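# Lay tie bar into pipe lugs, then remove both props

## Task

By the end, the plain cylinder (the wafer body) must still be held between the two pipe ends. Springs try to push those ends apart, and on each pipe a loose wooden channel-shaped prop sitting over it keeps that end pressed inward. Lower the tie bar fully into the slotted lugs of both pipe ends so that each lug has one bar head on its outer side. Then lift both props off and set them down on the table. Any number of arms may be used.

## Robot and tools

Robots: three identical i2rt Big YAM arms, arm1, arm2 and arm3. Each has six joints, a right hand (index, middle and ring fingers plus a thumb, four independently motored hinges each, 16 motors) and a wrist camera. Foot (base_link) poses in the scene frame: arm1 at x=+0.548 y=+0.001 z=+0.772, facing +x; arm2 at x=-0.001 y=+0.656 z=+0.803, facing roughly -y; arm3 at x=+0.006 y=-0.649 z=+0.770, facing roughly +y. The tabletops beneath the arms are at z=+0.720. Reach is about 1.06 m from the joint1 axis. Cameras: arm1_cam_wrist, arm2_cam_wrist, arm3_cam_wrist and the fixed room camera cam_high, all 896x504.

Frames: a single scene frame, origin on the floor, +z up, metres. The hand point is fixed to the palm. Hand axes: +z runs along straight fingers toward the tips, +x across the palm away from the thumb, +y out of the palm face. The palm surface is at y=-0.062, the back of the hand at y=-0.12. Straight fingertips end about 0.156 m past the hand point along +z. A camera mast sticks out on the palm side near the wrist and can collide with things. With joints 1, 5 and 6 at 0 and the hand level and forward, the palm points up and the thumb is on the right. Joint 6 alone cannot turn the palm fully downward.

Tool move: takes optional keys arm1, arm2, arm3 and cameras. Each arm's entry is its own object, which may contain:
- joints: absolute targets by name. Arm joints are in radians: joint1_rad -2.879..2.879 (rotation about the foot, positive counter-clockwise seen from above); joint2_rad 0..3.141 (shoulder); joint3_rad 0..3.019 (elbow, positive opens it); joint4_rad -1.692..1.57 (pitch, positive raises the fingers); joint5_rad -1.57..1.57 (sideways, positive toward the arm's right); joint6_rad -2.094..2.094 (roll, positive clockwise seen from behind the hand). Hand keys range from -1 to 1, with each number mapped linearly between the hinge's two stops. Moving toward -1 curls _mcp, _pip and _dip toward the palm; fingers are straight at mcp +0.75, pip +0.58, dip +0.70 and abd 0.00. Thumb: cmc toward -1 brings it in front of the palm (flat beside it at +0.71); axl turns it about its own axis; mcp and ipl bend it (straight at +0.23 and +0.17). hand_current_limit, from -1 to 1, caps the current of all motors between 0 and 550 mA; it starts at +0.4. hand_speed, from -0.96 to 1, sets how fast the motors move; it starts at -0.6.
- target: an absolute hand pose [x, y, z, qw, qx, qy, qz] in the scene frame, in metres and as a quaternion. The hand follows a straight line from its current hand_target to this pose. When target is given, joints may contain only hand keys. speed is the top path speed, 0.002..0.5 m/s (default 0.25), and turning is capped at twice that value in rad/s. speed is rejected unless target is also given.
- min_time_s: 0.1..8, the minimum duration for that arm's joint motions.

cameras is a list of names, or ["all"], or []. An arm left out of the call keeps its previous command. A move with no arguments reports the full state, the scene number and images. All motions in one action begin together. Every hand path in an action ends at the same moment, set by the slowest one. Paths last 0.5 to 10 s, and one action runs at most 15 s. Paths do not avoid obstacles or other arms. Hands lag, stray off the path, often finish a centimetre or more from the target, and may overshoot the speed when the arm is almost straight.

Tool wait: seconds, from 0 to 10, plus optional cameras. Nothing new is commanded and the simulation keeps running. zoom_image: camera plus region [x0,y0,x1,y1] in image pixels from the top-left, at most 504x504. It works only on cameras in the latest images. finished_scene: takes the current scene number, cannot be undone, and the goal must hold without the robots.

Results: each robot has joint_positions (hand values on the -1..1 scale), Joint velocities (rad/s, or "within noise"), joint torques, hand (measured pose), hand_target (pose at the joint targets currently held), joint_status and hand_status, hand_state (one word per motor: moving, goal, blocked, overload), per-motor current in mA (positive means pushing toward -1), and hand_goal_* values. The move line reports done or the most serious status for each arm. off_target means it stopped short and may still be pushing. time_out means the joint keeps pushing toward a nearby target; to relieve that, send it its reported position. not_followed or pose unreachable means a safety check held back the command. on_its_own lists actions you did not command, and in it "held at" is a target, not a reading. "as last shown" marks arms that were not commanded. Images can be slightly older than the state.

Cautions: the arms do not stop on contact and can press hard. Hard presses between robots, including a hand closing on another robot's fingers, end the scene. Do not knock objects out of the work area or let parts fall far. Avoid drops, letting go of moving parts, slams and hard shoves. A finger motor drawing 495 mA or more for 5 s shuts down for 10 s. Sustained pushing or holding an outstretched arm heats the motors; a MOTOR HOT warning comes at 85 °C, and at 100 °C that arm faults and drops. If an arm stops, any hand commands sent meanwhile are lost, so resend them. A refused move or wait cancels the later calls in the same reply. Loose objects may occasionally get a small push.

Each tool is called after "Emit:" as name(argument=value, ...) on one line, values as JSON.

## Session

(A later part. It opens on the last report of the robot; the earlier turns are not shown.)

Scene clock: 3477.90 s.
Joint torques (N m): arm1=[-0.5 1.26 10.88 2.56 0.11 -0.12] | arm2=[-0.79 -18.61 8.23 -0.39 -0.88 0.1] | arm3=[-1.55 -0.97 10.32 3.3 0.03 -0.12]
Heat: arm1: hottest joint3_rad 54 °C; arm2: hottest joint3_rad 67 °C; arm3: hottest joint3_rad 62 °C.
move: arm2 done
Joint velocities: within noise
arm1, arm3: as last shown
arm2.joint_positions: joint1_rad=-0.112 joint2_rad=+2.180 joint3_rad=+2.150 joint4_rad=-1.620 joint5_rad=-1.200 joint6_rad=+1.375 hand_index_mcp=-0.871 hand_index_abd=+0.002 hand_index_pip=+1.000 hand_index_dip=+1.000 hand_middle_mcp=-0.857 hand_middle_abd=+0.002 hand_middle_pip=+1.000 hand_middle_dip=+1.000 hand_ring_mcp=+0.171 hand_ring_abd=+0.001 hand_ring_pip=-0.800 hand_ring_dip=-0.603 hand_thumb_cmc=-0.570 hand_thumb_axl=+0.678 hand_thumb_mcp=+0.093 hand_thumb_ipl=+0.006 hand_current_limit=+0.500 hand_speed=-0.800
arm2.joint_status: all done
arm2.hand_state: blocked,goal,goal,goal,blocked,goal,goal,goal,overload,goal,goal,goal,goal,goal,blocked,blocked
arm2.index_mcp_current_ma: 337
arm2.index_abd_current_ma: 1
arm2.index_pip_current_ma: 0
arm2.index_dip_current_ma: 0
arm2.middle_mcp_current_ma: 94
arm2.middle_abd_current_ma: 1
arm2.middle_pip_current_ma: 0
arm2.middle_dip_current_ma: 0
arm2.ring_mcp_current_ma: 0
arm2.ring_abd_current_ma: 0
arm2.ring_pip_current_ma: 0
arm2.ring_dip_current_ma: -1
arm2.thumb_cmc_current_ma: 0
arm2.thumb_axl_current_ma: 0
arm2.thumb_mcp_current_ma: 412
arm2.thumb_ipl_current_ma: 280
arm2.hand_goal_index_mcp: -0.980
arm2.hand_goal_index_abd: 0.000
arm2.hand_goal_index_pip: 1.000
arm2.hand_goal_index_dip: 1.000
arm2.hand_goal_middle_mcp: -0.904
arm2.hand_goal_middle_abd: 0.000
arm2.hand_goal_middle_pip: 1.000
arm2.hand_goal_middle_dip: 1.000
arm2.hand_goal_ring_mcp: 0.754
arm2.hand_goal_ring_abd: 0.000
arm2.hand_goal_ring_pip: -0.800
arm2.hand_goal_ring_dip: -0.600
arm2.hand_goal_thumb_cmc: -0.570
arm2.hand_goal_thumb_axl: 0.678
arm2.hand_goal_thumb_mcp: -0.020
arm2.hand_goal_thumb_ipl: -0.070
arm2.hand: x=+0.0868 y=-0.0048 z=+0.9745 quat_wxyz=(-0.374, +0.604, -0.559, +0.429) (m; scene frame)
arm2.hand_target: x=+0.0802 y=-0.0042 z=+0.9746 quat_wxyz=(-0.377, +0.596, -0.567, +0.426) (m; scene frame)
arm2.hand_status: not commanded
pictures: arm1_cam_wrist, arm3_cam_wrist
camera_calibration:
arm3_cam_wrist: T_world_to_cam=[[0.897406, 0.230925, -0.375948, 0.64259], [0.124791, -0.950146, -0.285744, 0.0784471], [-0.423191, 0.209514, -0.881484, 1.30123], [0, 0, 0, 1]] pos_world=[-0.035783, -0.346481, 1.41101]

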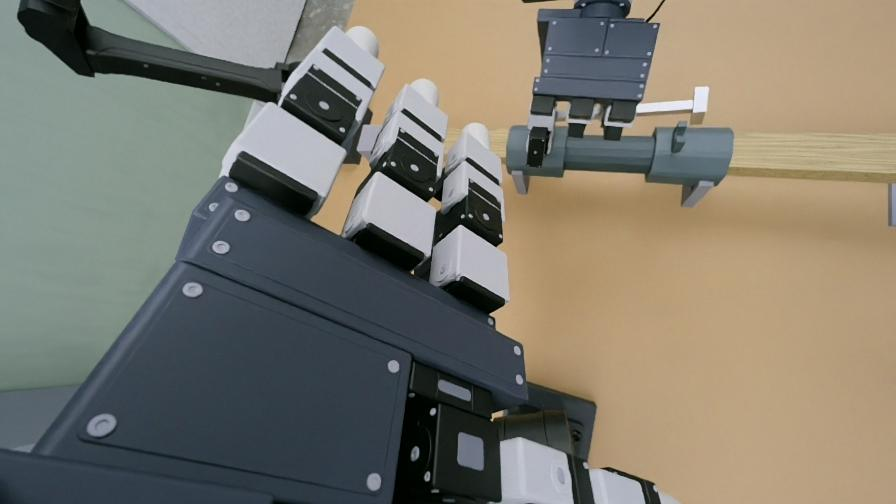

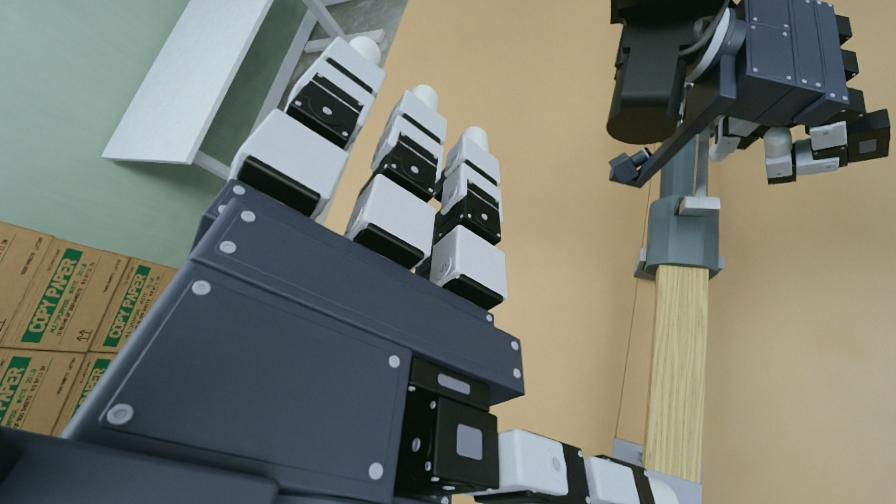

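Emit:
move(arm2={"joints":{"joint2_rad":2.102,"joint3_rad":2.084,"joint4_rad":-1.579},"min_time_s":2.0}, cameras=["arm1_cam_wrist","arm3_cam_wrist"])

Emit:
zoom_image(camera="arm1_cam_wrist", region=[640, 80, 740, 180])

Emit:
zoom_image(camera="arm1_cam_wrist", region=[520, 80, 600, 160])

Emit:
zoom_image(camera="arm3_cam_wrist", region=[640, 130, 760, 250])

Scene clock: 3597.90 s.
Joint torques (N m): arm1=[-0.03 1.08 10.71 2.74 0.09 -0.07] | arm2=[-0.79 -21.48 8.18 0.51 -0.87 0.1] | arm3=[-1.49 -1.03 10.35 3.29 0.02 -0.13]
Heat: arm1: hottest joint3_rad 54 °C; arm2: hottest joint3_rad 62 °C; arm3: hottest joint3_rad 62 °C.
move: arm2 done
Joint velocities: within noise
arm1, arm3: as last shown
arm2.joint_positions: joint1_rad=-0.112 joint2_rad=+2.142 joint3_rad=+2.077 joint4_rad=-1.590 joint5_rad=-1.200 joint6_rad=+1.375 hand_index_mcp=-0.871 hand_index_abd=+0.002 hand_index_pip=+1.000 hand_index_dip=+1.000 hand_middle_mcp=-0.858 hand_middle_abd=+0.002 hand_middle_pip=+1.000 hand_middle_dip=+1.000 hand_ring_mcp=+0.171 hand_ring_abd=+0.001 hand_ring_pip=-0.800 hand_ring_dip=-0.603 hand_thumb_cmc=-0.570 hand_thumb_axl=+0.678 hand_thumb_mcp=+0.093 hand_thumb_ipl=+0.006 hand_current_limit=+0.500 hand_speed=-0.800
arm2.joint_status: all done
arm2.hand_state: blocked,goal,goal,goal,blocked,goal,goal,goal,overload,goal,goal,goal,goal,goal,blocked,blocked
arm2.index_mcp_current_ma: 337
arm2.index_abd_current_ma: 1
arm2.index_pip_current_ma: 0
arm2.index_dip_current_ma: 0
arm2.middle_mcp_current_ma: 91
arm2.middle_abd_current_ma: 1
arm2.middle_pip_current_ma: 0
arm2.middle_dip_current_ma: 0
arm2.ring_mcp_current_ma: 0
arm2.ring_abd_current_ma: 0
arm2.ring_pip_current_ma: 0
arm2.ring_dip_current_ma: -1
arm2.thumb_cmc_current_ma: 0
arm2.thumb_axl_current_ma: 0
arm2.thumb_mcp_current_ma: 412
arm2.thumb_ipl_current_ma: 280
arm2.hand_goal_index_mcp: -0.980
arm2.hand_goal_index_abd: 0.000
arm2.hand_goal_index_pip: 1.000
arm2.hand_goal_index_dip: 1.000
arm2.hand_goal_middle_mcp: -0.904
arm2.hand_goal_middle_abd: 0.000
arm2.hand_goal_middle_pip: 1.000
arm2.hand_goal_middle_dip: 1.000
arm2.hand_goal_ring_mcp: 0.754
arm2.hand_goal_ring_abd: 0.000
arm2.hand_goal_ring_pip: -0.800
arm2.hand_goal_ring_dip: -0.600
arm2.hand_goal_thumb_cmc: -0.570
arm2.hand_goal_thumb_axl: 0.678
arm2.hand_goal_thumb_mcp: -0.020
arm2.hand_goal_thumb_ipl: -0.070
arm2.hand: x=+0.0876 y=+0.0074 z=+0.9713 quat_wxyz=(-0.375, +0.603, -0.560, +0.427) (m; scene frame)
arm2.hand_target: x=+0.0807 y=+0.0053 z=+0.9989 quat_wxyz=(-0.356, +0.609, -0.554, +0.442) (m; scene frame)
arm2.hand_status: not commanded
pictures: arm1_cam_wrist, arm3_cam_wrist
camera_calibration:
arm3_cam_wrist: T_world_to_cam=[[0.897406, 0.230925, -0.375948, 0.64259], [0.124791, -0.950146, -0.285744, 0.0784471], [-0.423191, 0.209514, -0.881484, 1.30123], [0, 0, 0, 1]] pos_world=[-0.035783, -0.346481, 1.41101]

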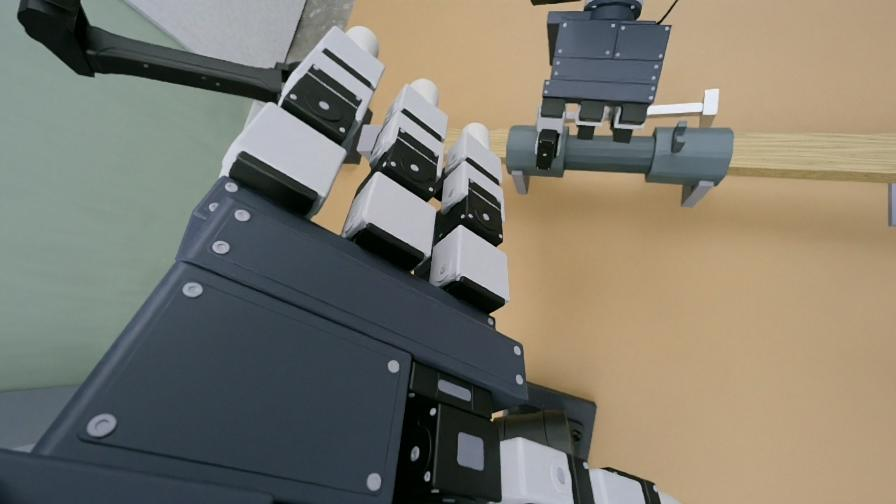

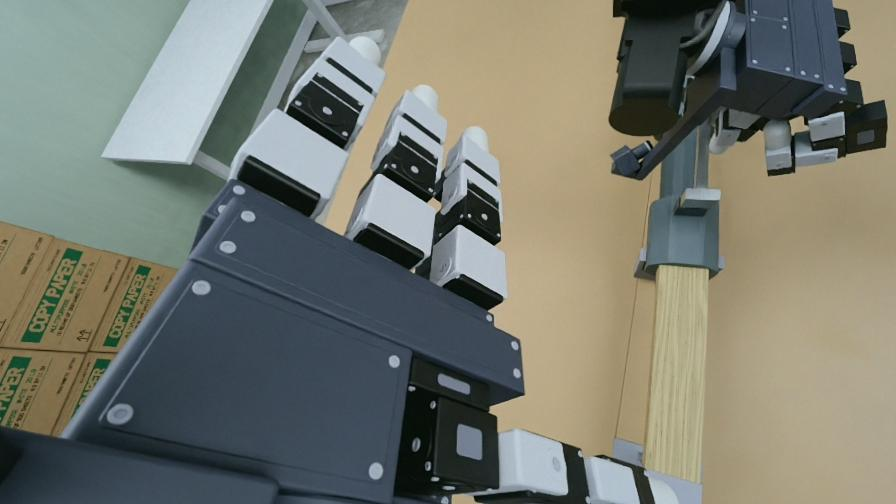

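Scaled by 5.040 from the camera's 896x504 image, which has a finer 1280x720 frame.

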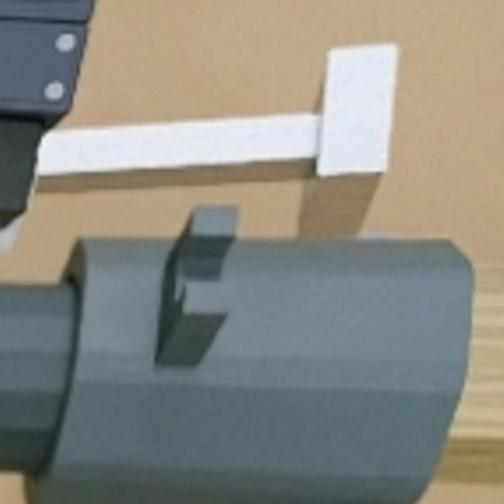

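Scaled by 6.300 from the camera's 896x504 image, which has a finer 1280x720 frame.

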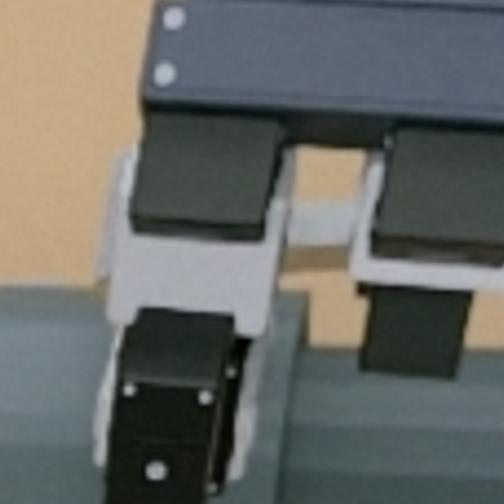

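Scaled by 4.200 from the camera's 896x504 image, which has a finer 1280x720 frame.

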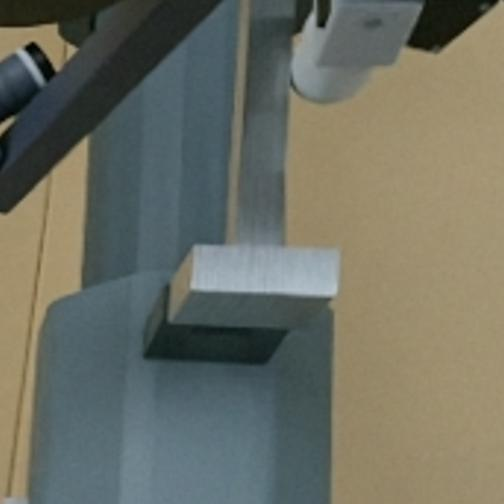

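Emit:
move(arm2={"joints":{"joint2_rad":2.165},"min_time_s":1.5}, cameras=["arm1_cam_wrist","arm3_cam_wrist"])

Emit:
zoom_image(camera="arm1_cam_wrist", region=[640, 80, 740, 180])

Emit:
zoom_image(camera="arm3_cam_wrist", region=[640, 130, 760, 250])

Scene clock: 3612.43 s.
Joint torques (N m): arm1=[-0.5 0.5 11 2.78 0.11 -0.07] | arm2=[-0.91 -18.14 8.13 0.49 -0.87 0.11] | arm3=[-1.55 -0.91 10.4 3.29 0.02 -0.13]
Heat: arm1: hottest joint3_rad 54 °C; arm2: hottest joint3_rad 62 °C; arm3: hottest joint3_rad 62 °C.
move: arm2 done
Joint velocities: within noise
arm1: as last shown
arm2.joint_positions: joint1_rad=-0.112 joint2_rad=+2.162 joint3_rad=+2.076 joint4_rad=-1.590 joint5_rad=-1.200 joint6_rad=+1.375 hand_index_mcp=-0.871 hand_index_abd=+0.002 hand_index_pip=+1.000 hand_index_dip=+1.000 hand_middle_mcp=-0.859 hand_middle_abd=+0.002 hand_middle_pip=+1.000 hand_middle_dip=+1.000 hand_ring_mcp=+0.171 hand_ring_abd=+0.001 hand_ring_pip=-0.800 hand_ring_dip=-0.603 hand_thumb_cmc=-0.570 hand_thumb_axl=+0.678 hand_thumb_mcp=+0.093 hand_thumb_ipl=+0.006 hand_current_limit=+0.500 hand_speed=-0.800
arm2.joint_status: all done
arm2.hand_state: blocked,goal,goal,goal,blocked,goal,goal,goal,overload,goal,goal,goal,goal,goal,blocked,blocked
arm2.index_mcp_current_ma: 337
arm2.index_abd_current_ma: 1
arm2.index_pip_current_ma: 0
arm2.index_dip_current_ma: 0
arm2.middle_mcp_current_ma: 90
arm2.middle_abd_current_ma: 1
arm2.middle_pip_current_ma: 0
arm2.middle_dip_current_ma: 0
arm2.ring_mcp_current_ma: 0
arm2.ring_abd_current_ma: 0
arm2.ring_pip_current_ma: 0
arm2.ring_dip_current_ma: -1
arm2.thumb_cmc_current_ma: 0
arm2.thumb_axl_current_ma: 0
arm2.thumb_mcp_current_ma: 413
arm2.thumb_ipl_current_ma: 280
arm2.hand_goal_index_mcp: -0.980
arm2.hand_goal_index_abd: 0.000
arm2.hand_goal_index_pip: 1.000
arm2.hand_goal_index_dip: 1.000
arm2.hand_goal_middle_mcp: -0.904
arm2.hand_goal_middle_abd: 0.000
arm2.hand_goal_middle_pip: 1.000
arm2.hand_goal_middle_dip: 1.000
arm2.hand_goal_ring_mcp: 0.754
arm2.hand_goal_ring_abd: 0.000
arm2.hand_goal_ring_pip: -0.800
arm2.hand_goal_ring_dip: -0.600
arm2.hand_goal_thumb_cmc: -0.570
arm2.hand_goal_thumb_axl: 0.678
arm2.hand_goal_thumb_mcp: -0.020
arm2.hand_goal_thumb_ipl: -0.070
arm2.hand: x=+0.0876 y=+0.0068 z=+0.9587 quat_wxyz=(-0.382, +0.599, -0.564, +0.422) (m; scene frame)
arm2.hand_target: x=+0.0809 y=+0.0025 z=+0.9595 quat_wxyz=(-0.377, +0.596, -0.567, +0.426) (m; scene frame)
arm2.hand_status: not commanded
arm3.joint_positions: joint1_rad=+0.360 joint2_rad=+0.793 joint3_rad=+1.201 joint4_rad=-0.772 joint5_rad=+0.042 joint6_rad=+1.066 hand_index_mcp=+0.755 hand_index_abd=+0.001 hand_index_pip=+0.577 hand_index_dip=+0.696 hand_middle_mcp=+0.755 hand_middle_abd=+0.001 hand_middle_pip=+0.577 hand_middle_dip=+0.696 hand_ring_mcp=+0.756 hand_ring_abd=+0.001 hand_ring_pip=+0.577 hand_ring_dip=+0.696 hand_thumb_cmc=+0.715 hand_thumb_axl=+0.677 hand_thumb_mcp=+0.226 hand_thumb_ipl=+0.168 hand_current_limit=+0.400 hand_speed=-0.600
arm3.joint_status: not commanded
arm3.hand_state: goal,goal,goal,goal,goal,goal,goal,goal,goal,goal,goal,goal,goal,goal,goal,goal
arm3.index_mcp_current_ma: 0
arm3.index_abd_current_ma: 0
arm3.index_pip_current_ma: 0
arm3.index_dip_current_ma: 0
arm3.middle_mcp_current_ma: 0
arm3.middle_abd_current_ma: 0
arm3.middle_pip_current_ma: 0
arm3.middle_dip_current_ma: 0
arm3.ring_mcp_current_ma: 0
arm3.ring_abd_current_ma: 0
arm3.ring_pip_current_ma: 0
arm3.ring_dip_current_ma: 0
arm3.thumb_cmc_current_ma: 0
arm3.thumb_axl_current_ma: 0
arm3.thumb_mcp_current_ma: 0
arm3.thumb_ipl_current_ma: 0
arm3.hand_goal_index_mcp: 0.754
arm3.hand_goal_index_abd: 0.000
arm3.hand_goal_index_pip: 0.576
arm3.hand_goal_index_dip: 0.696
arm3.hand_goal_middle_mcp: 0.754
arm3.hand_goal_middle_abd: 0.000
arm3.hand_goal_middle_pip: 0.576
arm3.hand_goal_middle_dip: 0.696
arm3.hand_goal_ring_mcp: 0.754
arm3.hand_goal_ring_abd: 0.000
arm3.hand_goal_ring_pip: 0.576
arm3.hand_goal_ring_dip: 0.696
arm3.hand_goal_thumb_cmc: 0.714
arm3.hand_goal_thumb_axl: 0.678
arm3.hand_goal_thumb_mcp: 0.226
arm3.hand_goal_thumb_ipl: 0.168
arm3.hand: x=-0.0595 y=-0.2582 z=+1.3064 quat_wxyz=(-0.372, +0.278, +0.772, +0.435) (m; scene frame)
arm3.hand_target: x=-0.0611 y=-0.2544 z=+1.3089 quat_wxyz=(-0.376, +0.276, +0.768, +0.439) (m; scene frame)
arm3.hand_status: not commanded
pictures: arm1_cam_wrist, arm3_cam_wrist
camera_calibration:
arm3_cam_wrist: T_world_to_cam=[[0.897406, 0.230925, -0.375948, 0.64259], [0.124791, -0.950146, -0.285744, 0.0784471], [-0.423191, 0.209514, -0.881484, 1.30123], [0, 0, 0, 1]] pos_world=[-0.035783, -0.346481, 1.41101]

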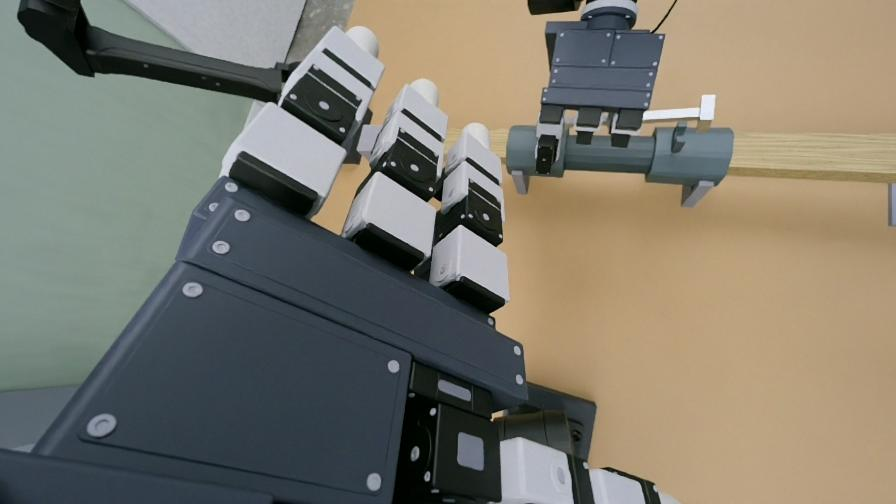

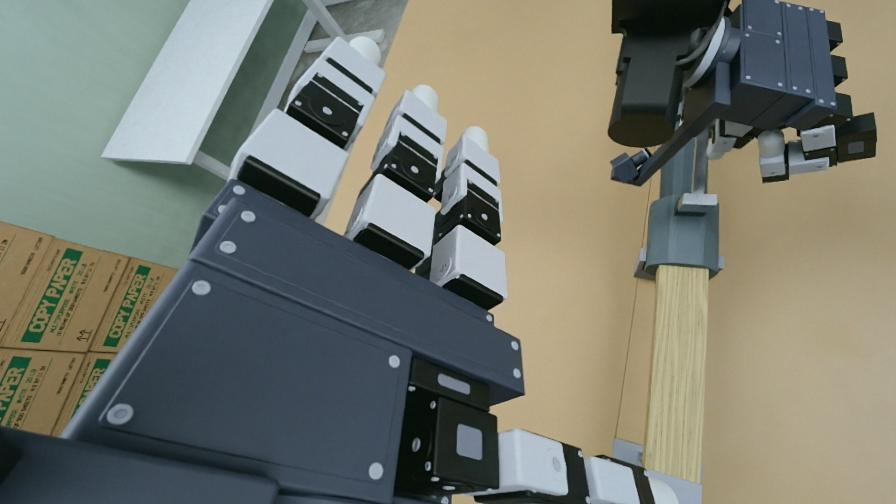

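Scaled by 5.040 from the camera's 896x504 image, which has a finer 1280x720 frame.

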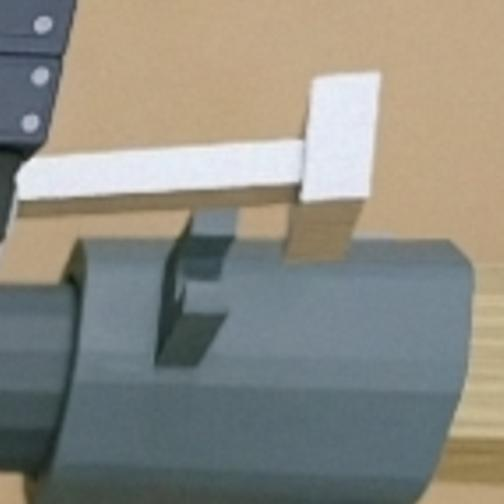

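Scaled by 4.200 from the camera's 896x504 image, which has a finer 1280x720 frame.

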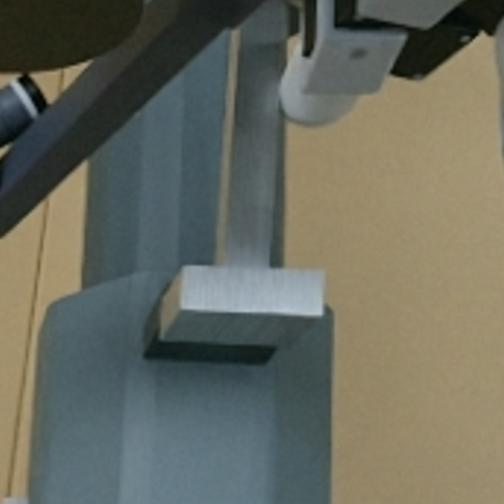

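Emit:
move(arm2={"joints":{"joint2_rad":2.181},"min_time_s":1.5}, cameras=["arm1_cam_wrist","arm3_cam_wrist"])

Emit:
zoom_image(camera="arm1_cam_wrist", region=[640, 80, 740, 180])

Emit:
zoom_image(camera="arm3_cam_wrist", region=[640, 130, 760, 250])

Scene clock: 3626.03 s.
Joint torques (N m): arm1=[-0.26 2.26 10.89 2.73 0.15 -0.08] | arm2=[-0.91 -18.02 8.08 0.47 -0.87 0.11] | arm3=[-1.44 -1.03 10.32 3.26 0.03 -0.13]
Heat: arm1: hottest joint3_rad 54 °C; arm2: hottest joint3_rad 62 °C; arm3: hottest joint3_rad 62 °C.
move: arm2 done
Joint velocities: within noise
arm1, arm3: as last shown
arm2.joint_positions: joint1_rad=-0.112 joint2_rad=+2.172 joint3_rad=+2.076 joint4_rad=-1.590 joint5_rad=-1.200 joint6_rad=+1.375 hand_index_mcp=-0.871 hand_index_abd=+0.002 hand_index_pip=+1.000 hand_index_dip=+1.000 hand_middle_mcp=-0.860 hand_middle_abd=+0.002 hand_middle_pip=+1.000 hand_middle_dip=+1.000 hand_ring_mcp=+0.171 hand_ring_abd=+0.001 hand_ring_pip=-0.800 hand_ring_dip=-0.603 hand_thumb_cmc=-0.570 hand_thumb_axl=+0.678 hand_thumb_mcp=+0.093 hand_thumb_ipl=+0.006 hand_current_limit=+0.500 hand_speed=-0.800
arm2.joint_status: all done
arm2.hand_state: blocked,goal,goal,goal,blocked,goal,goal,goal,overload,goal,goal,goal,goal,goal,blocked,blocked
arm2.index_mcp_current_ma: 337
arm2.index_abd_current_ma: 1
arm2.index_pip_current_ma: 0
arm2.index_dip_current_ma: 0
arm2.middle_mcp_current_ma: 86
arm2.middle_abd_current_ma: 1
arm2.middle_pip_current_ma: 0
arm2.middle_dip_current_ma: 0
arm2.ring_mcp_current_ma: 0
arm2.ring_abd_current_ma: 0
arm2.ring_pip_current_ma: 0
arm2.ring_dip_current_ma: -1
arm2.thumb_cmc_current_ma: 0
arm2.thumb_axl_current_ma: 0
arm2.thumb_mcp_current_ma: 413
arm2.thumb_ipl_current_ma: 280
arm2.hand_goal_index_mcp: -0.980
arm2.hand_goal_index_abd: 0.000
arm2.hand_goal_index_pip: 1.000
arm2.hand_goal_index_dip: 1.000
arm2.hand_goal_middle_mcp: -0.904
arm2.hand_goal_middle_abd: 0.000
arm2.hand_goal_middle_pip: 1.000
arm2.hand_goal_middle_dip: 1.000
arm2.hand_goal_ring_mcp: 0.754
arm2.hand_goal_ring_abd: 0.000
arm2.hand_goal_ring_pip: -0.800
arm2.hand_goal_ring_dip: -0.600
arm2.hand_goal_thumb_cmc: -0.570
arm2.hand_goal_thumb_axl: 0.678
arm2.hand_goal_thumb_mcp: -0.020
arm2.hand_goal_thumb_ipl: -0.070
arm2.hand: x=+0.0877 y=+0.0066 z=+0.9525 quat_wxyz=(-0.385, +0.597, -0.566, +0.419) (m; scene frame)
arm2.hand_target: x=+0.0809 y=+0.0022 z=+0.9498 quat_wxyz=(-0.382, +0.593, -0.570, +0.422) (m; scene frame)
arm2.hand_status: not commanded
pictures: arm1_cam_wrist, arm3_cam_wrist
camera_calibration:
arm3_cam_wrist: T_world_to_cam=[[0.897406, 0.230925, -0.375948, 0.64259], [0.124791, -0.950146, -0.285744, 0.0784471], [-0.423191, 0.209514, -0.881484, 1.30123], [0, 0, 0, 1]] pos_world=[-0.035783, -0.346481, 1.41101]

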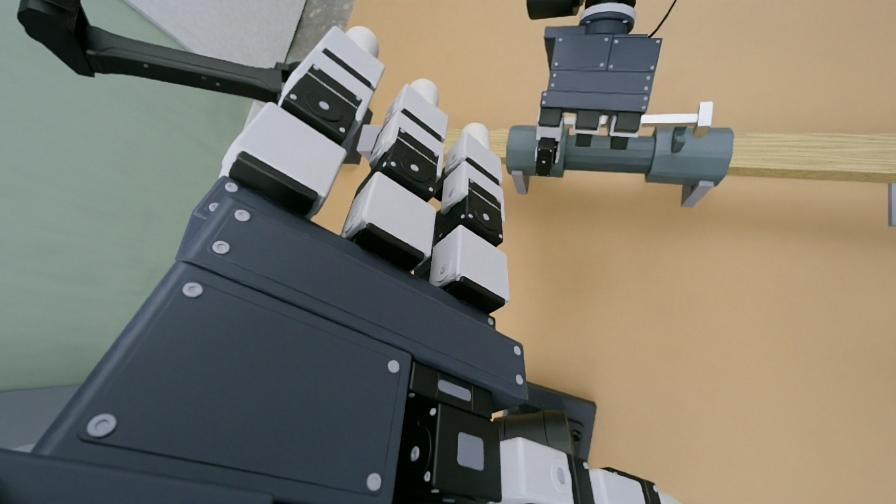

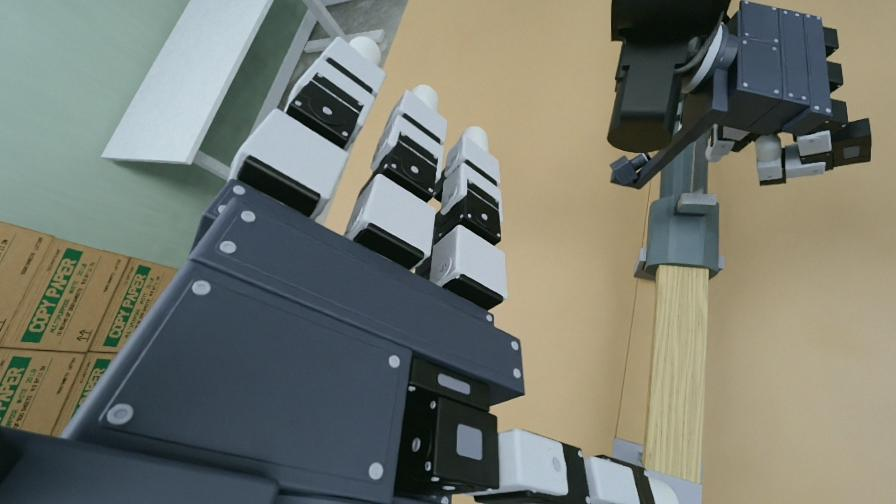

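Scaled by 5.040 from the camera's 896x504 image, which has a finer 1280x720 frame.

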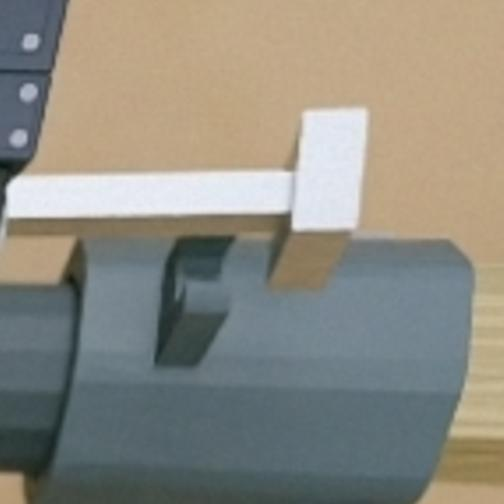

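Scaled by 4.200 from the camera's 896x504 image, which has a finer 1280x720 frame.

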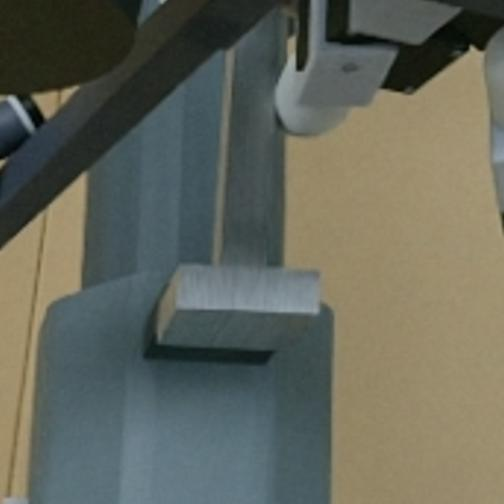

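Emit:
move(arm2={"joints":{"joint2_rad":2.191},"min_time_s":1.5}, cameras=["arm1_cam_wrist","arm3_cam_wrist"])

Emit:
zoom_image(camera="arm1_cam_wrist", region=[640, 80, 740, 180])

Emit:
zoom_image(camera="arm3_cam_wrist", region=[640, 130, 760, 250])

Scene clock: 3641.07 s.
Joint torques (N m): arm1=[-0.67 2.26 10.97 2.76 0.17 -0.13] | arm2=[-0.85 -18.02 8.06 0.43 -0.88 0.11] | arm3=[-1.49 -0.97 10.33 3.28 0.02 -0.13]
Heat: arm1: hottest joint3_rad 54 °C; arm2: hottest joint3_rad 62 °C; arm3: hottest joint3_rad 62 °C.
move: arm2 done
Joint velocities: within noise
arm1, arm3: as last shown
arm2.joint_positions: joint1_rad=-0.112 joint2_rad=+2.182 joint3_rad=+2.076 joint4_rad=-1.590 joint5_rad=-1.200 joint6_rad=+1.375 hand_index_mcp=-0.871 hand_index_abd=+0.002 hand_index_pip=+1.000 hand_index_dip=+1.000 hand_middle_mcp=-0.861 hand_middle_abd=+0.002 hand_middle_pip=+1.000 hand_middle_dip=+1.000 hand_ring_mcp=+0.171 hand_ring_abd=+0.001 hand_ring_pip=-0.800 hand_ring_dip=-0.603 hand_thumb_cmc=-0.570 hand_thumb_axl=+0.678 hand_thumb_mcp=+0.093 hand_thumb_ipl=+0.006 hand_current_limit=+0.500 hand_speed=-0.800
arm2.joint_status: all done
arm2.hand_state: blocked,goal,goal,goal,blocked,goal,goal,goal,overload,goal,goal,goal,goal,goal,blocked,blocked
arm2.index_mcp_current_ma: 337
arm2.index_abd_current_ma: 1
arm2.index_pip_current_ma: 0
arm2.index_dip_current_ma: 0
arm2.middle_mcp_current_ma: 82
arm2.middle_abd_current_ma: 1
arm2.middle_pip_current_ma: 0
arm2.middle_dip_current_ma: 0
arm2.ring_mcp_current_ma: 0
arm2.ring_abd_current_ma: 0
arm2.ring_pip_current_ma: 0
arm2.ring_dip_current_ma: -1
arm2.thumb_cmc_current_ma: 0
arm2.thumb_axl_current_ma: 0
arm2.thumb_mcp_current_ma: 412
arm2.thumb_ipl_current_ma: 280
arm2.hand_goal_index_mcp: -0.980
arm2.hand_goal_index_abd: 0.000
arm2.hand_goal_index_pip: 1.000
arm2.hand_goal_index_dip: 1.000
arm2.hand_goal_middle_mcp: -0.904
arm2.hand_goal_middle_abd: 0.000
arm2.hand_goal_middle_pip: 1.000
arm2.hand_goal_middle_dip: 1.000
arm2.hand_goal_ring_mcp: 0.754
arm2.hand_goal_ring_abd: 0.000
arm2.hand_goal_ring_pip: -0.800
arm2.hand_goal_ring_dip: -0.600
arm2.hand_goal_thumb_cmc: -0.570
arm2.hand_goal_thumb_axl: 0.678
arm2.hand_goal_thumb_mcp: -0.020
arm2.hand_goal_thumb_ipl: -0.070
arm2.hand: x=+0.0877 y=+0.0065 z=+0.9464 quat_wxyz=(-0.388, +0.595, -0.568, +0.417) (m; scene frame)
arm2.hand_target: x=+0.0810 y=+0.0021 z=+0.9434 quat_wxyz=(-0.385, +0.591, -0.572, +0.419) (m; scene frame)
arm2.hand_status: not commanded
pictures: arm1_cam_wrist, arm3_cam_wrist
camera_calibration:
arm3_cam_wrist: T_world_to_cam=[[0.897406, 0.230925, -0.375948, 0.64259], [0.124791, -0.950146, -0.285744, 0.0784471], [-0.423191, 0.209514, -0.881484, 1.30123], [0, 0, 0, 1]] pos_world=[-0.035783, -0.346481, 1.41101]

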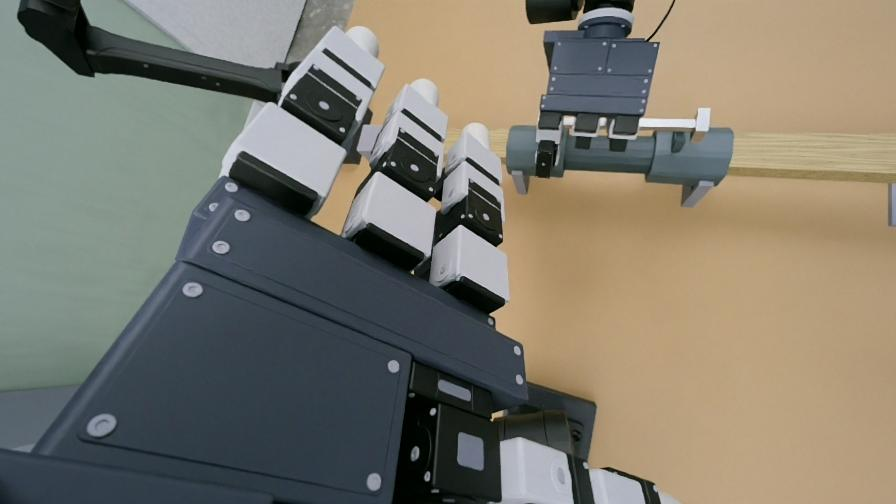

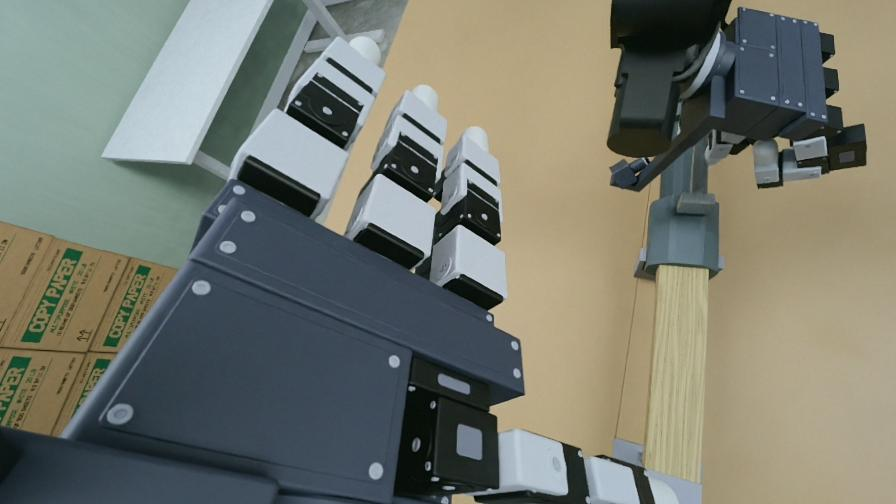

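Scaled by 5.040 from the camera's 896x504 image, which has a finer 1280x720 frame.

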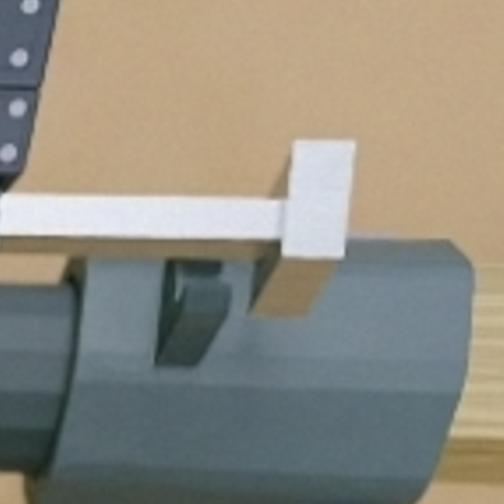

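Scaled by 4.200 from the camera's 896x504 image, which has a finer 1280x720 frame.

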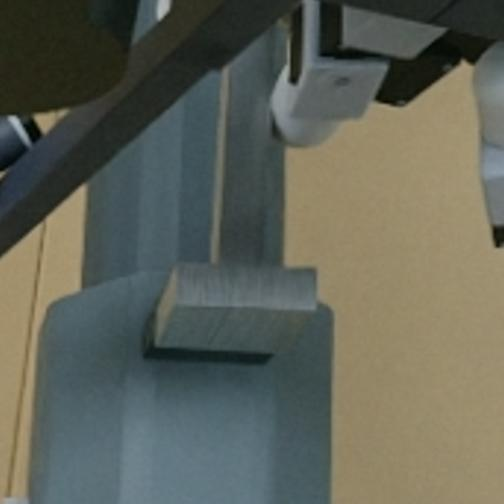

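Emit:
move(arm2={"joints":{"joint1_rad":-0.0990,"joint2_rad":2.139,"joint3_rad":2.175,"joint4_rad":-1.610},"min_time_s":1.5})

Emit:
move(arm2={"joints":{"joint2_rad":2.187,"joint3_rad":2.104},"min_time_s":1.5}, cameras=["arm1_cam_wrist","arm3_cam_wrist"])

Emit:
zoom_image(camera="arm1_cam_wrist", region=[640, 80, 740, 180])

Emit:
zoom_image(camera="arm3_cam_wrist", region=[640, 130, 760, 250])

Scene clock: 3670.87 s.
Joint torques (N m): arm1=[-0.97 0.5 10.97 2.73 0.04 -0.05] | arm2=[1.14 -21.95 12.01 -0.42 -0.87 0.11] | arm3=[-1.44 -0.97 10.33 3.29 0.03 -0.13]
Heat: arm1: hottest joint3_rad 55 °C; arm2: hottest joint3_rad 63 °C; arm3: hottest joint3_rad 62 °C.
move: arm2 done
Joint velocities: within noise
arm1, arm3: as last shown
arm2.joint_positions: joint1_rad=-0.111 joint2_rad=+2.180 joint3_rad=+2.111 joint4_rad=-1.598 joint5_rad=-1.200 joint6_rad=+1.375 hand_index_mcp=-0.871 hand_index_abd=+0.002 hand_index_pip=+1.000 hand_index_dip=+1.000 hand_middle_mcp=-0.861 hand_middle_abd=+0.002 hand_middle_pip=+1.000 hand_middle_dip=+1.000 hand_ring_mcp=+0.171 hand_ring_abd=+0.001 hand_ring_pip=-0.800 hand_ring_dip=-0.603 hand_thumb_cmc=-0.570 hand_thumb_axl=+0.678 hand_thumb_mcp=+0.093 hand_thumb_ipl=+0.006 hand_current_limit=+0.500 hand_speed=-0.800
arm2.joint_status: all done
arm2.hand_state: blocked,goal,goal,goal,blocked,goal,goal,goal,overload,goal,goal,goal,goal,goal,blocked,blocked
arm2.index_mcp_current_ma: 337
arm2.index_abd_current_ma: 1
arm2.index_pip_current_ma: 0
arm2.index_dip_current_ma: 0
arm2.middle_mcp_current_ma: 82
arm2.middle_abd_current_ma: 1
arm2.middle_pip_current_ma: 0
arm2.middle_dip_current_ma: 0
arm2.ring_mcp_current_ma: 0
arm2.ring_abd_current_ma: 0
arm2.ring_pip_current_ma: 0
arm2.ring_dip_current_ma: -1
arm2.thumb_cmc_current_ma: 0
arm2.thumb_axl_current_ma: 0
arm2.thumb_mcp_current_ma: 413
arm2.thumb_ipl_current_ma: 280
arm2.hand_goal_index_mcp: -0.980
arm2.hand_goal_index_abd: 0.000
arm2.hand_goal_index_pip: 1.000
arm2.hand_goal_index_dip: 1.000
arm2.hand_goal_middle_mcp: -0.904
arm2.hand_goal_middle_abd: 0.000
arm2.hand_goal_middle_pip: 1.000
arm2.hand_goal_middle_dip: 1.000
arm2.hand_goal_ring_mcp: 0.754
arm2.hand_goal_ring_abd: 0.000
arm2.hand_goal_ring_pip: -0.800
arm2.hand_goal_ring_dip: -0.600
arm2.hand_goal_thumb_cmc: -0.570
arm2.hand_goal_thumb_axl: 0.678
arm2.hand_goal_thumb_mcp: -0.020
arm2.hand_goal_thumb_ipl: -0.070
arm2.hand: x=+0.0874 y=-0.0004 z=+0.9602 quat_wxyz=(-0.379, +0.601, -0.562, +0.424) (m; scene frame)
arm2.hand_target: x=+0.0947 y=-0.0080 z=+1.0096 quat_wxyz=(-0.354, +0.619, -0.542, +0.444) (m; scene frame)
arm2.hand_status: not commanded
pictures: none

Scene clock: 3672.73 s.
Joint torques (N m): arm1=[-1.79 1.96 10.95 2.63 0.09 -0.11] | arm2=[1.2 -18.55 8.2 -0.46 -0.87 0.11] | arm3=[-1.49 -0.91 10.35 3.29 0.03 -0.13]
Heat: arm1: hottest joint3_rad 55 °C; arm2: hottest joint3_rad 63 °C; arm3: hottest joint3_rad 62 °C.
move: arm2 done
Joint velocities: within noise
arm1.joint_positions: joint1_rad=+0.427 joint2_rad=+0.588 joint3_rad=+1.418 joint4_rad=-1.317 joint5_rad=+0.045 joint6_rad=+1.028 hand_index_mcp=+0.756 hand_index_abd=+0.000 hand_index_pip=+0.577 hand_index_dip=+0.696 hand_middle_mcp=+0.756 hand_middle_abd=+0.000 hand_middle_pip=+0.577 hand_middle_dip=+0.696 hand_ring_mcp=+0.756 hand_ring_abd=+0.000 hand_ring_pip=+0.577 hand_ring_dip=+0.696 hand_thumb_cmc=+0.715 hand_thumb_axl=+0.677 hand_thumb_mcp=+0.226 hand_thumb_ipl=+0.168 hand_current_limit=+0.400 hand_speed=-0.600
arm1.joint_status: not commanded
arm1.hand_state: goal,goal,goal,goal,goal,goal,goal,goal,goal,goal,goal,goal,goal,goal,goal,goal
arm1.index_mcp_current_ma: 3
arm1.index_abd_current_ma: 0
arm1.index_pip_current_ma: 1
arm1.index_dip_current_ma: 0
arm1.middle_mcp_current_ma: 3
arm1.middle_abd_current_ma: 0
arm1.middle_pip_current_ma: 1
arm1.middle_dip_current_ma: 0
arm1.ring_mcp_current_ma: 4
arm1.ring_abd_current_ma: 0
arm1.ring_pip_current_ma: 1
arm1.ring_dip_current_ma: 0
arm1.thumb_cmc_current_ma: 3
arm1.thumb_axl_current_ma: -2
arm1.thumb_mcp_current_ma: 0
arm1.thumb_ipl_current_ma: -1
arm1.hand_goal_index_mcp: 0.754
arm1.hand_goal_index_abd: 0.000
arm1.hand_goal_index_pip: 0.576
arm1.hand_goal_index_dip: 0.696
arm1.hand_goal_middle_mcp: 0.754
arm1.hand_goal_middle_abd: 0.000
arm1.hand_goal_middle_pip: 0.576
arm1.hand_goal_middle_dip: 0.696
arm1.hand_goal_ring_mcp: 0.754
arm1.hand_goal_ring_abd: 0.000
arm1.hand_goal_ring_pip: 0.576
arm1.hand_goal_ring_dip: 0.696
arm1.hand_goal_thumb_cmc: 0.714
arm1.hand_goal_thumb_axl: 0.678
arm1.hand_goal_thumb_mcp: 0.226
arm1.hand_goal_thumb_ipl: 0.168
arm1.hand: x=+0.3030 y=-0.0080 z=+1.3596 quat_wxyz=(-0.515, -0.386, +0.764, +0.051) (m; scene frame)
arm1.hand_target: x=+0.3066 y=-0.0064 z=+1.3696 quat_wxyz=(-0.525, -0.383, +0.758, +0.051) (m; scene frame)
arm1.hand_status: not commanded
arm2.joint_positions: joint1_rad=-0.111 joint2_rad=+2.182 joint3_rad=+2.096 joint4_rad=-1.598 joint5_rad=-1.200 joint6_rad=+1.375 hand_index_mcp=-0.871 hand_index_abd=+0.002 hand_index_pip=+1.000 hand_index_dip=+1.000 hand_middle_mcp=-0.861 hand_middle_abd=+0.002 hand_middle_pip=+1.000 hand_middle_dip=+1.000 hand_ring_mcp=+0.171 hand_ring_abd=+0.001 hand_ring_pip=-0.800 hand_ring_dip=-0.603 hand_thumb_cmc=-0.570 hand_thumb_axl=+0.678 hand_thumb_mcp=+0.093 hand_thumb_ipl=+0.006 hand_current_limit=+0.500 hand_speed=-0.800
arm2.joint_status: all done
arm2.hand_state: blocked,goal,goal,goal,blocked,goal,goal,goal,overload,goal,goal,goal,goal,goal,blocked,blocked
arm2.index_mcp_current_ma: 337
arm2.index_abd_current_ma: 1
arm2.index_pip_current_ma: 0
arm2.index_dip_current_ma: 0
arm2.middle_mcp_current_ma: 82
arm2.middle_abd_current_ma: 1
arm2.middle_pip_current_ma: 0
arm2.middle_dip_current_ma: 0
arm2.ring_mcp_current_ma: 0
arm2.ring_abd_current_ma: 0
arm2.ring_pip_current_ma: 0
arm2.ring_dip_current_ma: -1
arm2.thumb_cmc_current_ma: 0
arm2.thumb_axl_current_ma: 0
arm2.thumb_mcp_current_ma: 412
arm2.thumb_ipl_current_ma: 280
arm2.hand_goal_index_mcp: -0.980
arm2.hand_goal_index_abd: 0.000
arm2.hand_goal_index_pip: 1.000
arm2.hand_goal_index_dip: 1.000
arm2.hand_goal_middle_mcp: -0.904
arm2.hand_goal_middle_abd: 0.000
arm2.hand_goal_middle_pip: 1.000
arm2.hand_goal_middle_dip: 1.000
arm2.hand_goal_ring_mcp: 0.754
arm2.hand_goal_ring_abd: 0.000
arm2.hand_goal_ring_pip: -0.800
arm2.hand_goal_ring_dip: -0.600
arm2.hand_goal_thumb_cmc: -0.570
arm2.hand_goal_thumb_axl: 0.678
arm2.hand_goal_thumb_mcp: -0.020
arm2.hand_goal_thumb_ipl: -0.070
arm2.hand: x=+0.0877 y=+0.0033 z=+0.9534 quat_wxyz=(-0.385, +0.597, -0.565, +0.420) (m; scene frame)
arm2.hand_target: x=+0.0958 y=+0.0060 z=+0.9539 quat_wxyz=(-0.392, +0.596, -0.566, +0.413) (m; scene frame)
arm2.hand_status: not commanded
arm3: as last shown
pictures: arm1_cam_wrist, arm3_cam_wrist
camera_calibration:
arm3_cam_wrist: T_world_to_cam=[[0.897406, 0.230925, -0.375948, 0.64259], [0.124791, -0.950146, -0.285744, 0.0784471], [-0.423191, 0.209514, -0.881484, 1.30123], [0, 0, 0, 1]] pos_world=[-0.035783, -0.346481, 1.41101]

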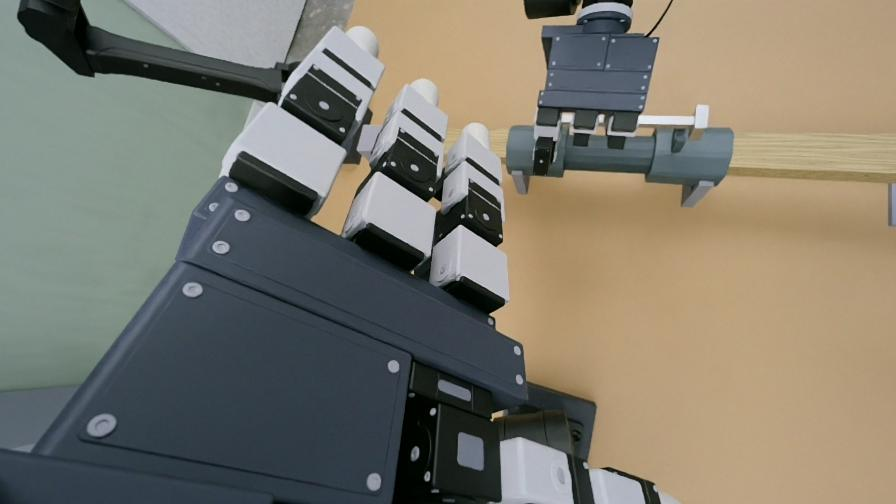

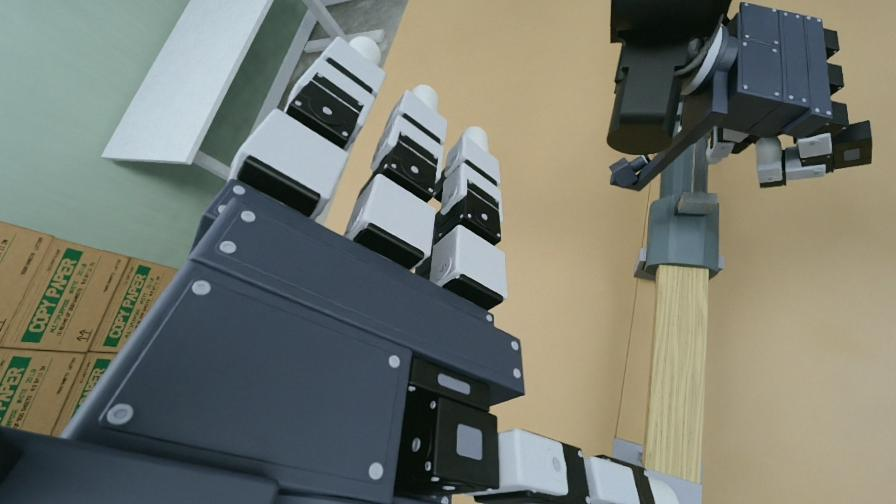

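Scaled by 5.040 from the camera's 896x504 image, which has a finer 1280x720 frame.

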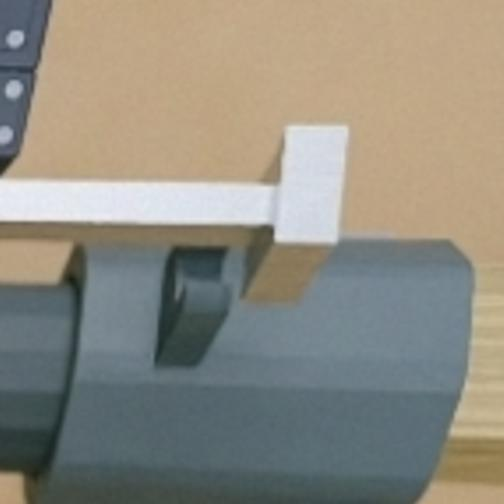

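Scaled by 4.200 from the camera's 896x504 image, which has a finer 1280x720 frame.

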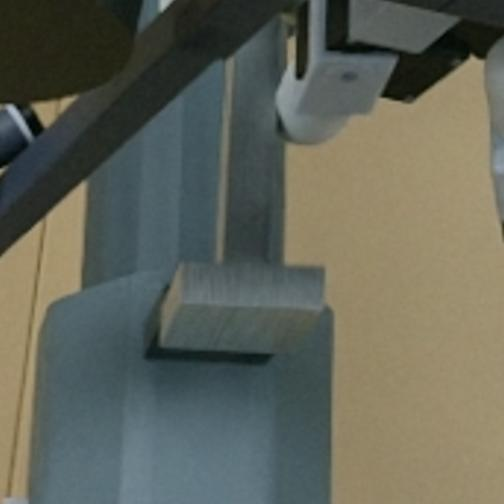

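Emit:
move(arm2={"joints":{"joint1_rad":-0.0965},"min_time_s":1.0})

Scene clock: 3680.47 s.
Joint torques (N m): arm1=[0.09 1.26 11.08 2.76 0.11 -0.11] | arm2=[1.03 -18.32 8.13 -0.44 -0.87 0.11] | arm3=[-1.49 -0.91 10.35 3.26 0.02 -0.13]
Heat: arm1: hottest joint3_rad 55 °C; arm2: hottest joint3_rad 63 °C; arm3: hottest joint3_rad 63 °C.
move: arm2 done
Joint velocities: within noise
arm1, arm3: as last shown
arm2.joint_positions: joint1_rad=-0.108 joint2_rad=+2.182 joint3_rad=+2.096 joint4_rad=-1.598 joint5_rad=-1.200 joint6_rad=+1.375 hand_index_mcp=-0.871 hand_index_abd=+0.002 hand_index_pip=+1.000 hand_index_dip=+1.000 hand_middle_mcp=-0.861 hand_middle_abd=+0.002 hand_middle_pip=+1.000 hand_middle_dip=+1.000 hand_ring_mcp=+0.171 hand_ring_abd=+0.001 hand_ring_pip=-0.800 hand_ring_dip=-0.603 hand_thumb_cmc=-0.570 hand_thumb_axl=+0.678 hand_thumb_mcp=+0.093 hand_thumb_ipl=+0.006 hand_current_limit=+0.500 hand_speed=-0.800
arm2.joint_status: all done
arm2.hand_state: blocked,goal,goal,goal,blocked,goal,goal,goal,overload,goal,goal,goal,goal,goal,blocked,blocked
arm2.index_mcp_current_ma: 337
arm2.index_abd_current_ma: 1
arm2.index_pip_current_ma: 0
arm2.index_dip_current_ma: 0
arm2.middle_mcp_current_ma: 82
arm2.middle_abd_current_ma: 1
arm2.middle_pip_current_ma: 0
arm2.middle_dip_current_ma: 0
arm2.ring_mcp_current_ma: 0
arm2.ring_abd_current_ma: 0
arm2.ring_pip_current_ma: 0
arm2.ring_dip_current_ma: -1
arm2.thumb_cmc_current_ma: 0
arm2.thumb_axl_current_ma: 0
arm2.thumb_mcp_current_ma: 412
arm2.thumb_ipl_current_ma: 280
arm2.hand_goal_index_mcp: -0.980
arm2.hand_goal_index_abd: 0.000
arm2.hand_goal_index_pip: 1.000
arm2.hand_goal_index_dip: 1.000
arm2.hand_goal_middle_mcp: -0.904
arm2.hand_goal_middle_abd: 0.000
arm2.hand_goal_middle_pip: 1.000
arm2.hand_goal_middle_dip: 1.000
arm2.hand_goal_ring_mcp: 0.754
arm2.hand_goal_ring_abd: 0.000
arm2.hand_goal_ring_pip: -0.800
arm2.hand_goal_ring_dip: -0.600
arm2.hand_goal_thumb_cmc: -0.570
arm2.hand_goal_thumb_axl: 0.678
arm2.hand_goal_thumb_mcp: -0.020
arm2.hand_goal_thumb_ipl: -0.070
arm2.hand: x=+0.0894 y=+0.0035 z=+0.9534 quat_wxyz=(-0.385, +0.598, -0.564, +0.419) (m; scene frame)
arm2.hand_target: x=+0.0975 y=+0.0062 z=+0.9539 quat_wxyz=(-0.393, +0.597, -0.566, +0.412) (m; scene frame)
arm2.hand_status: not commanded
pictures: none


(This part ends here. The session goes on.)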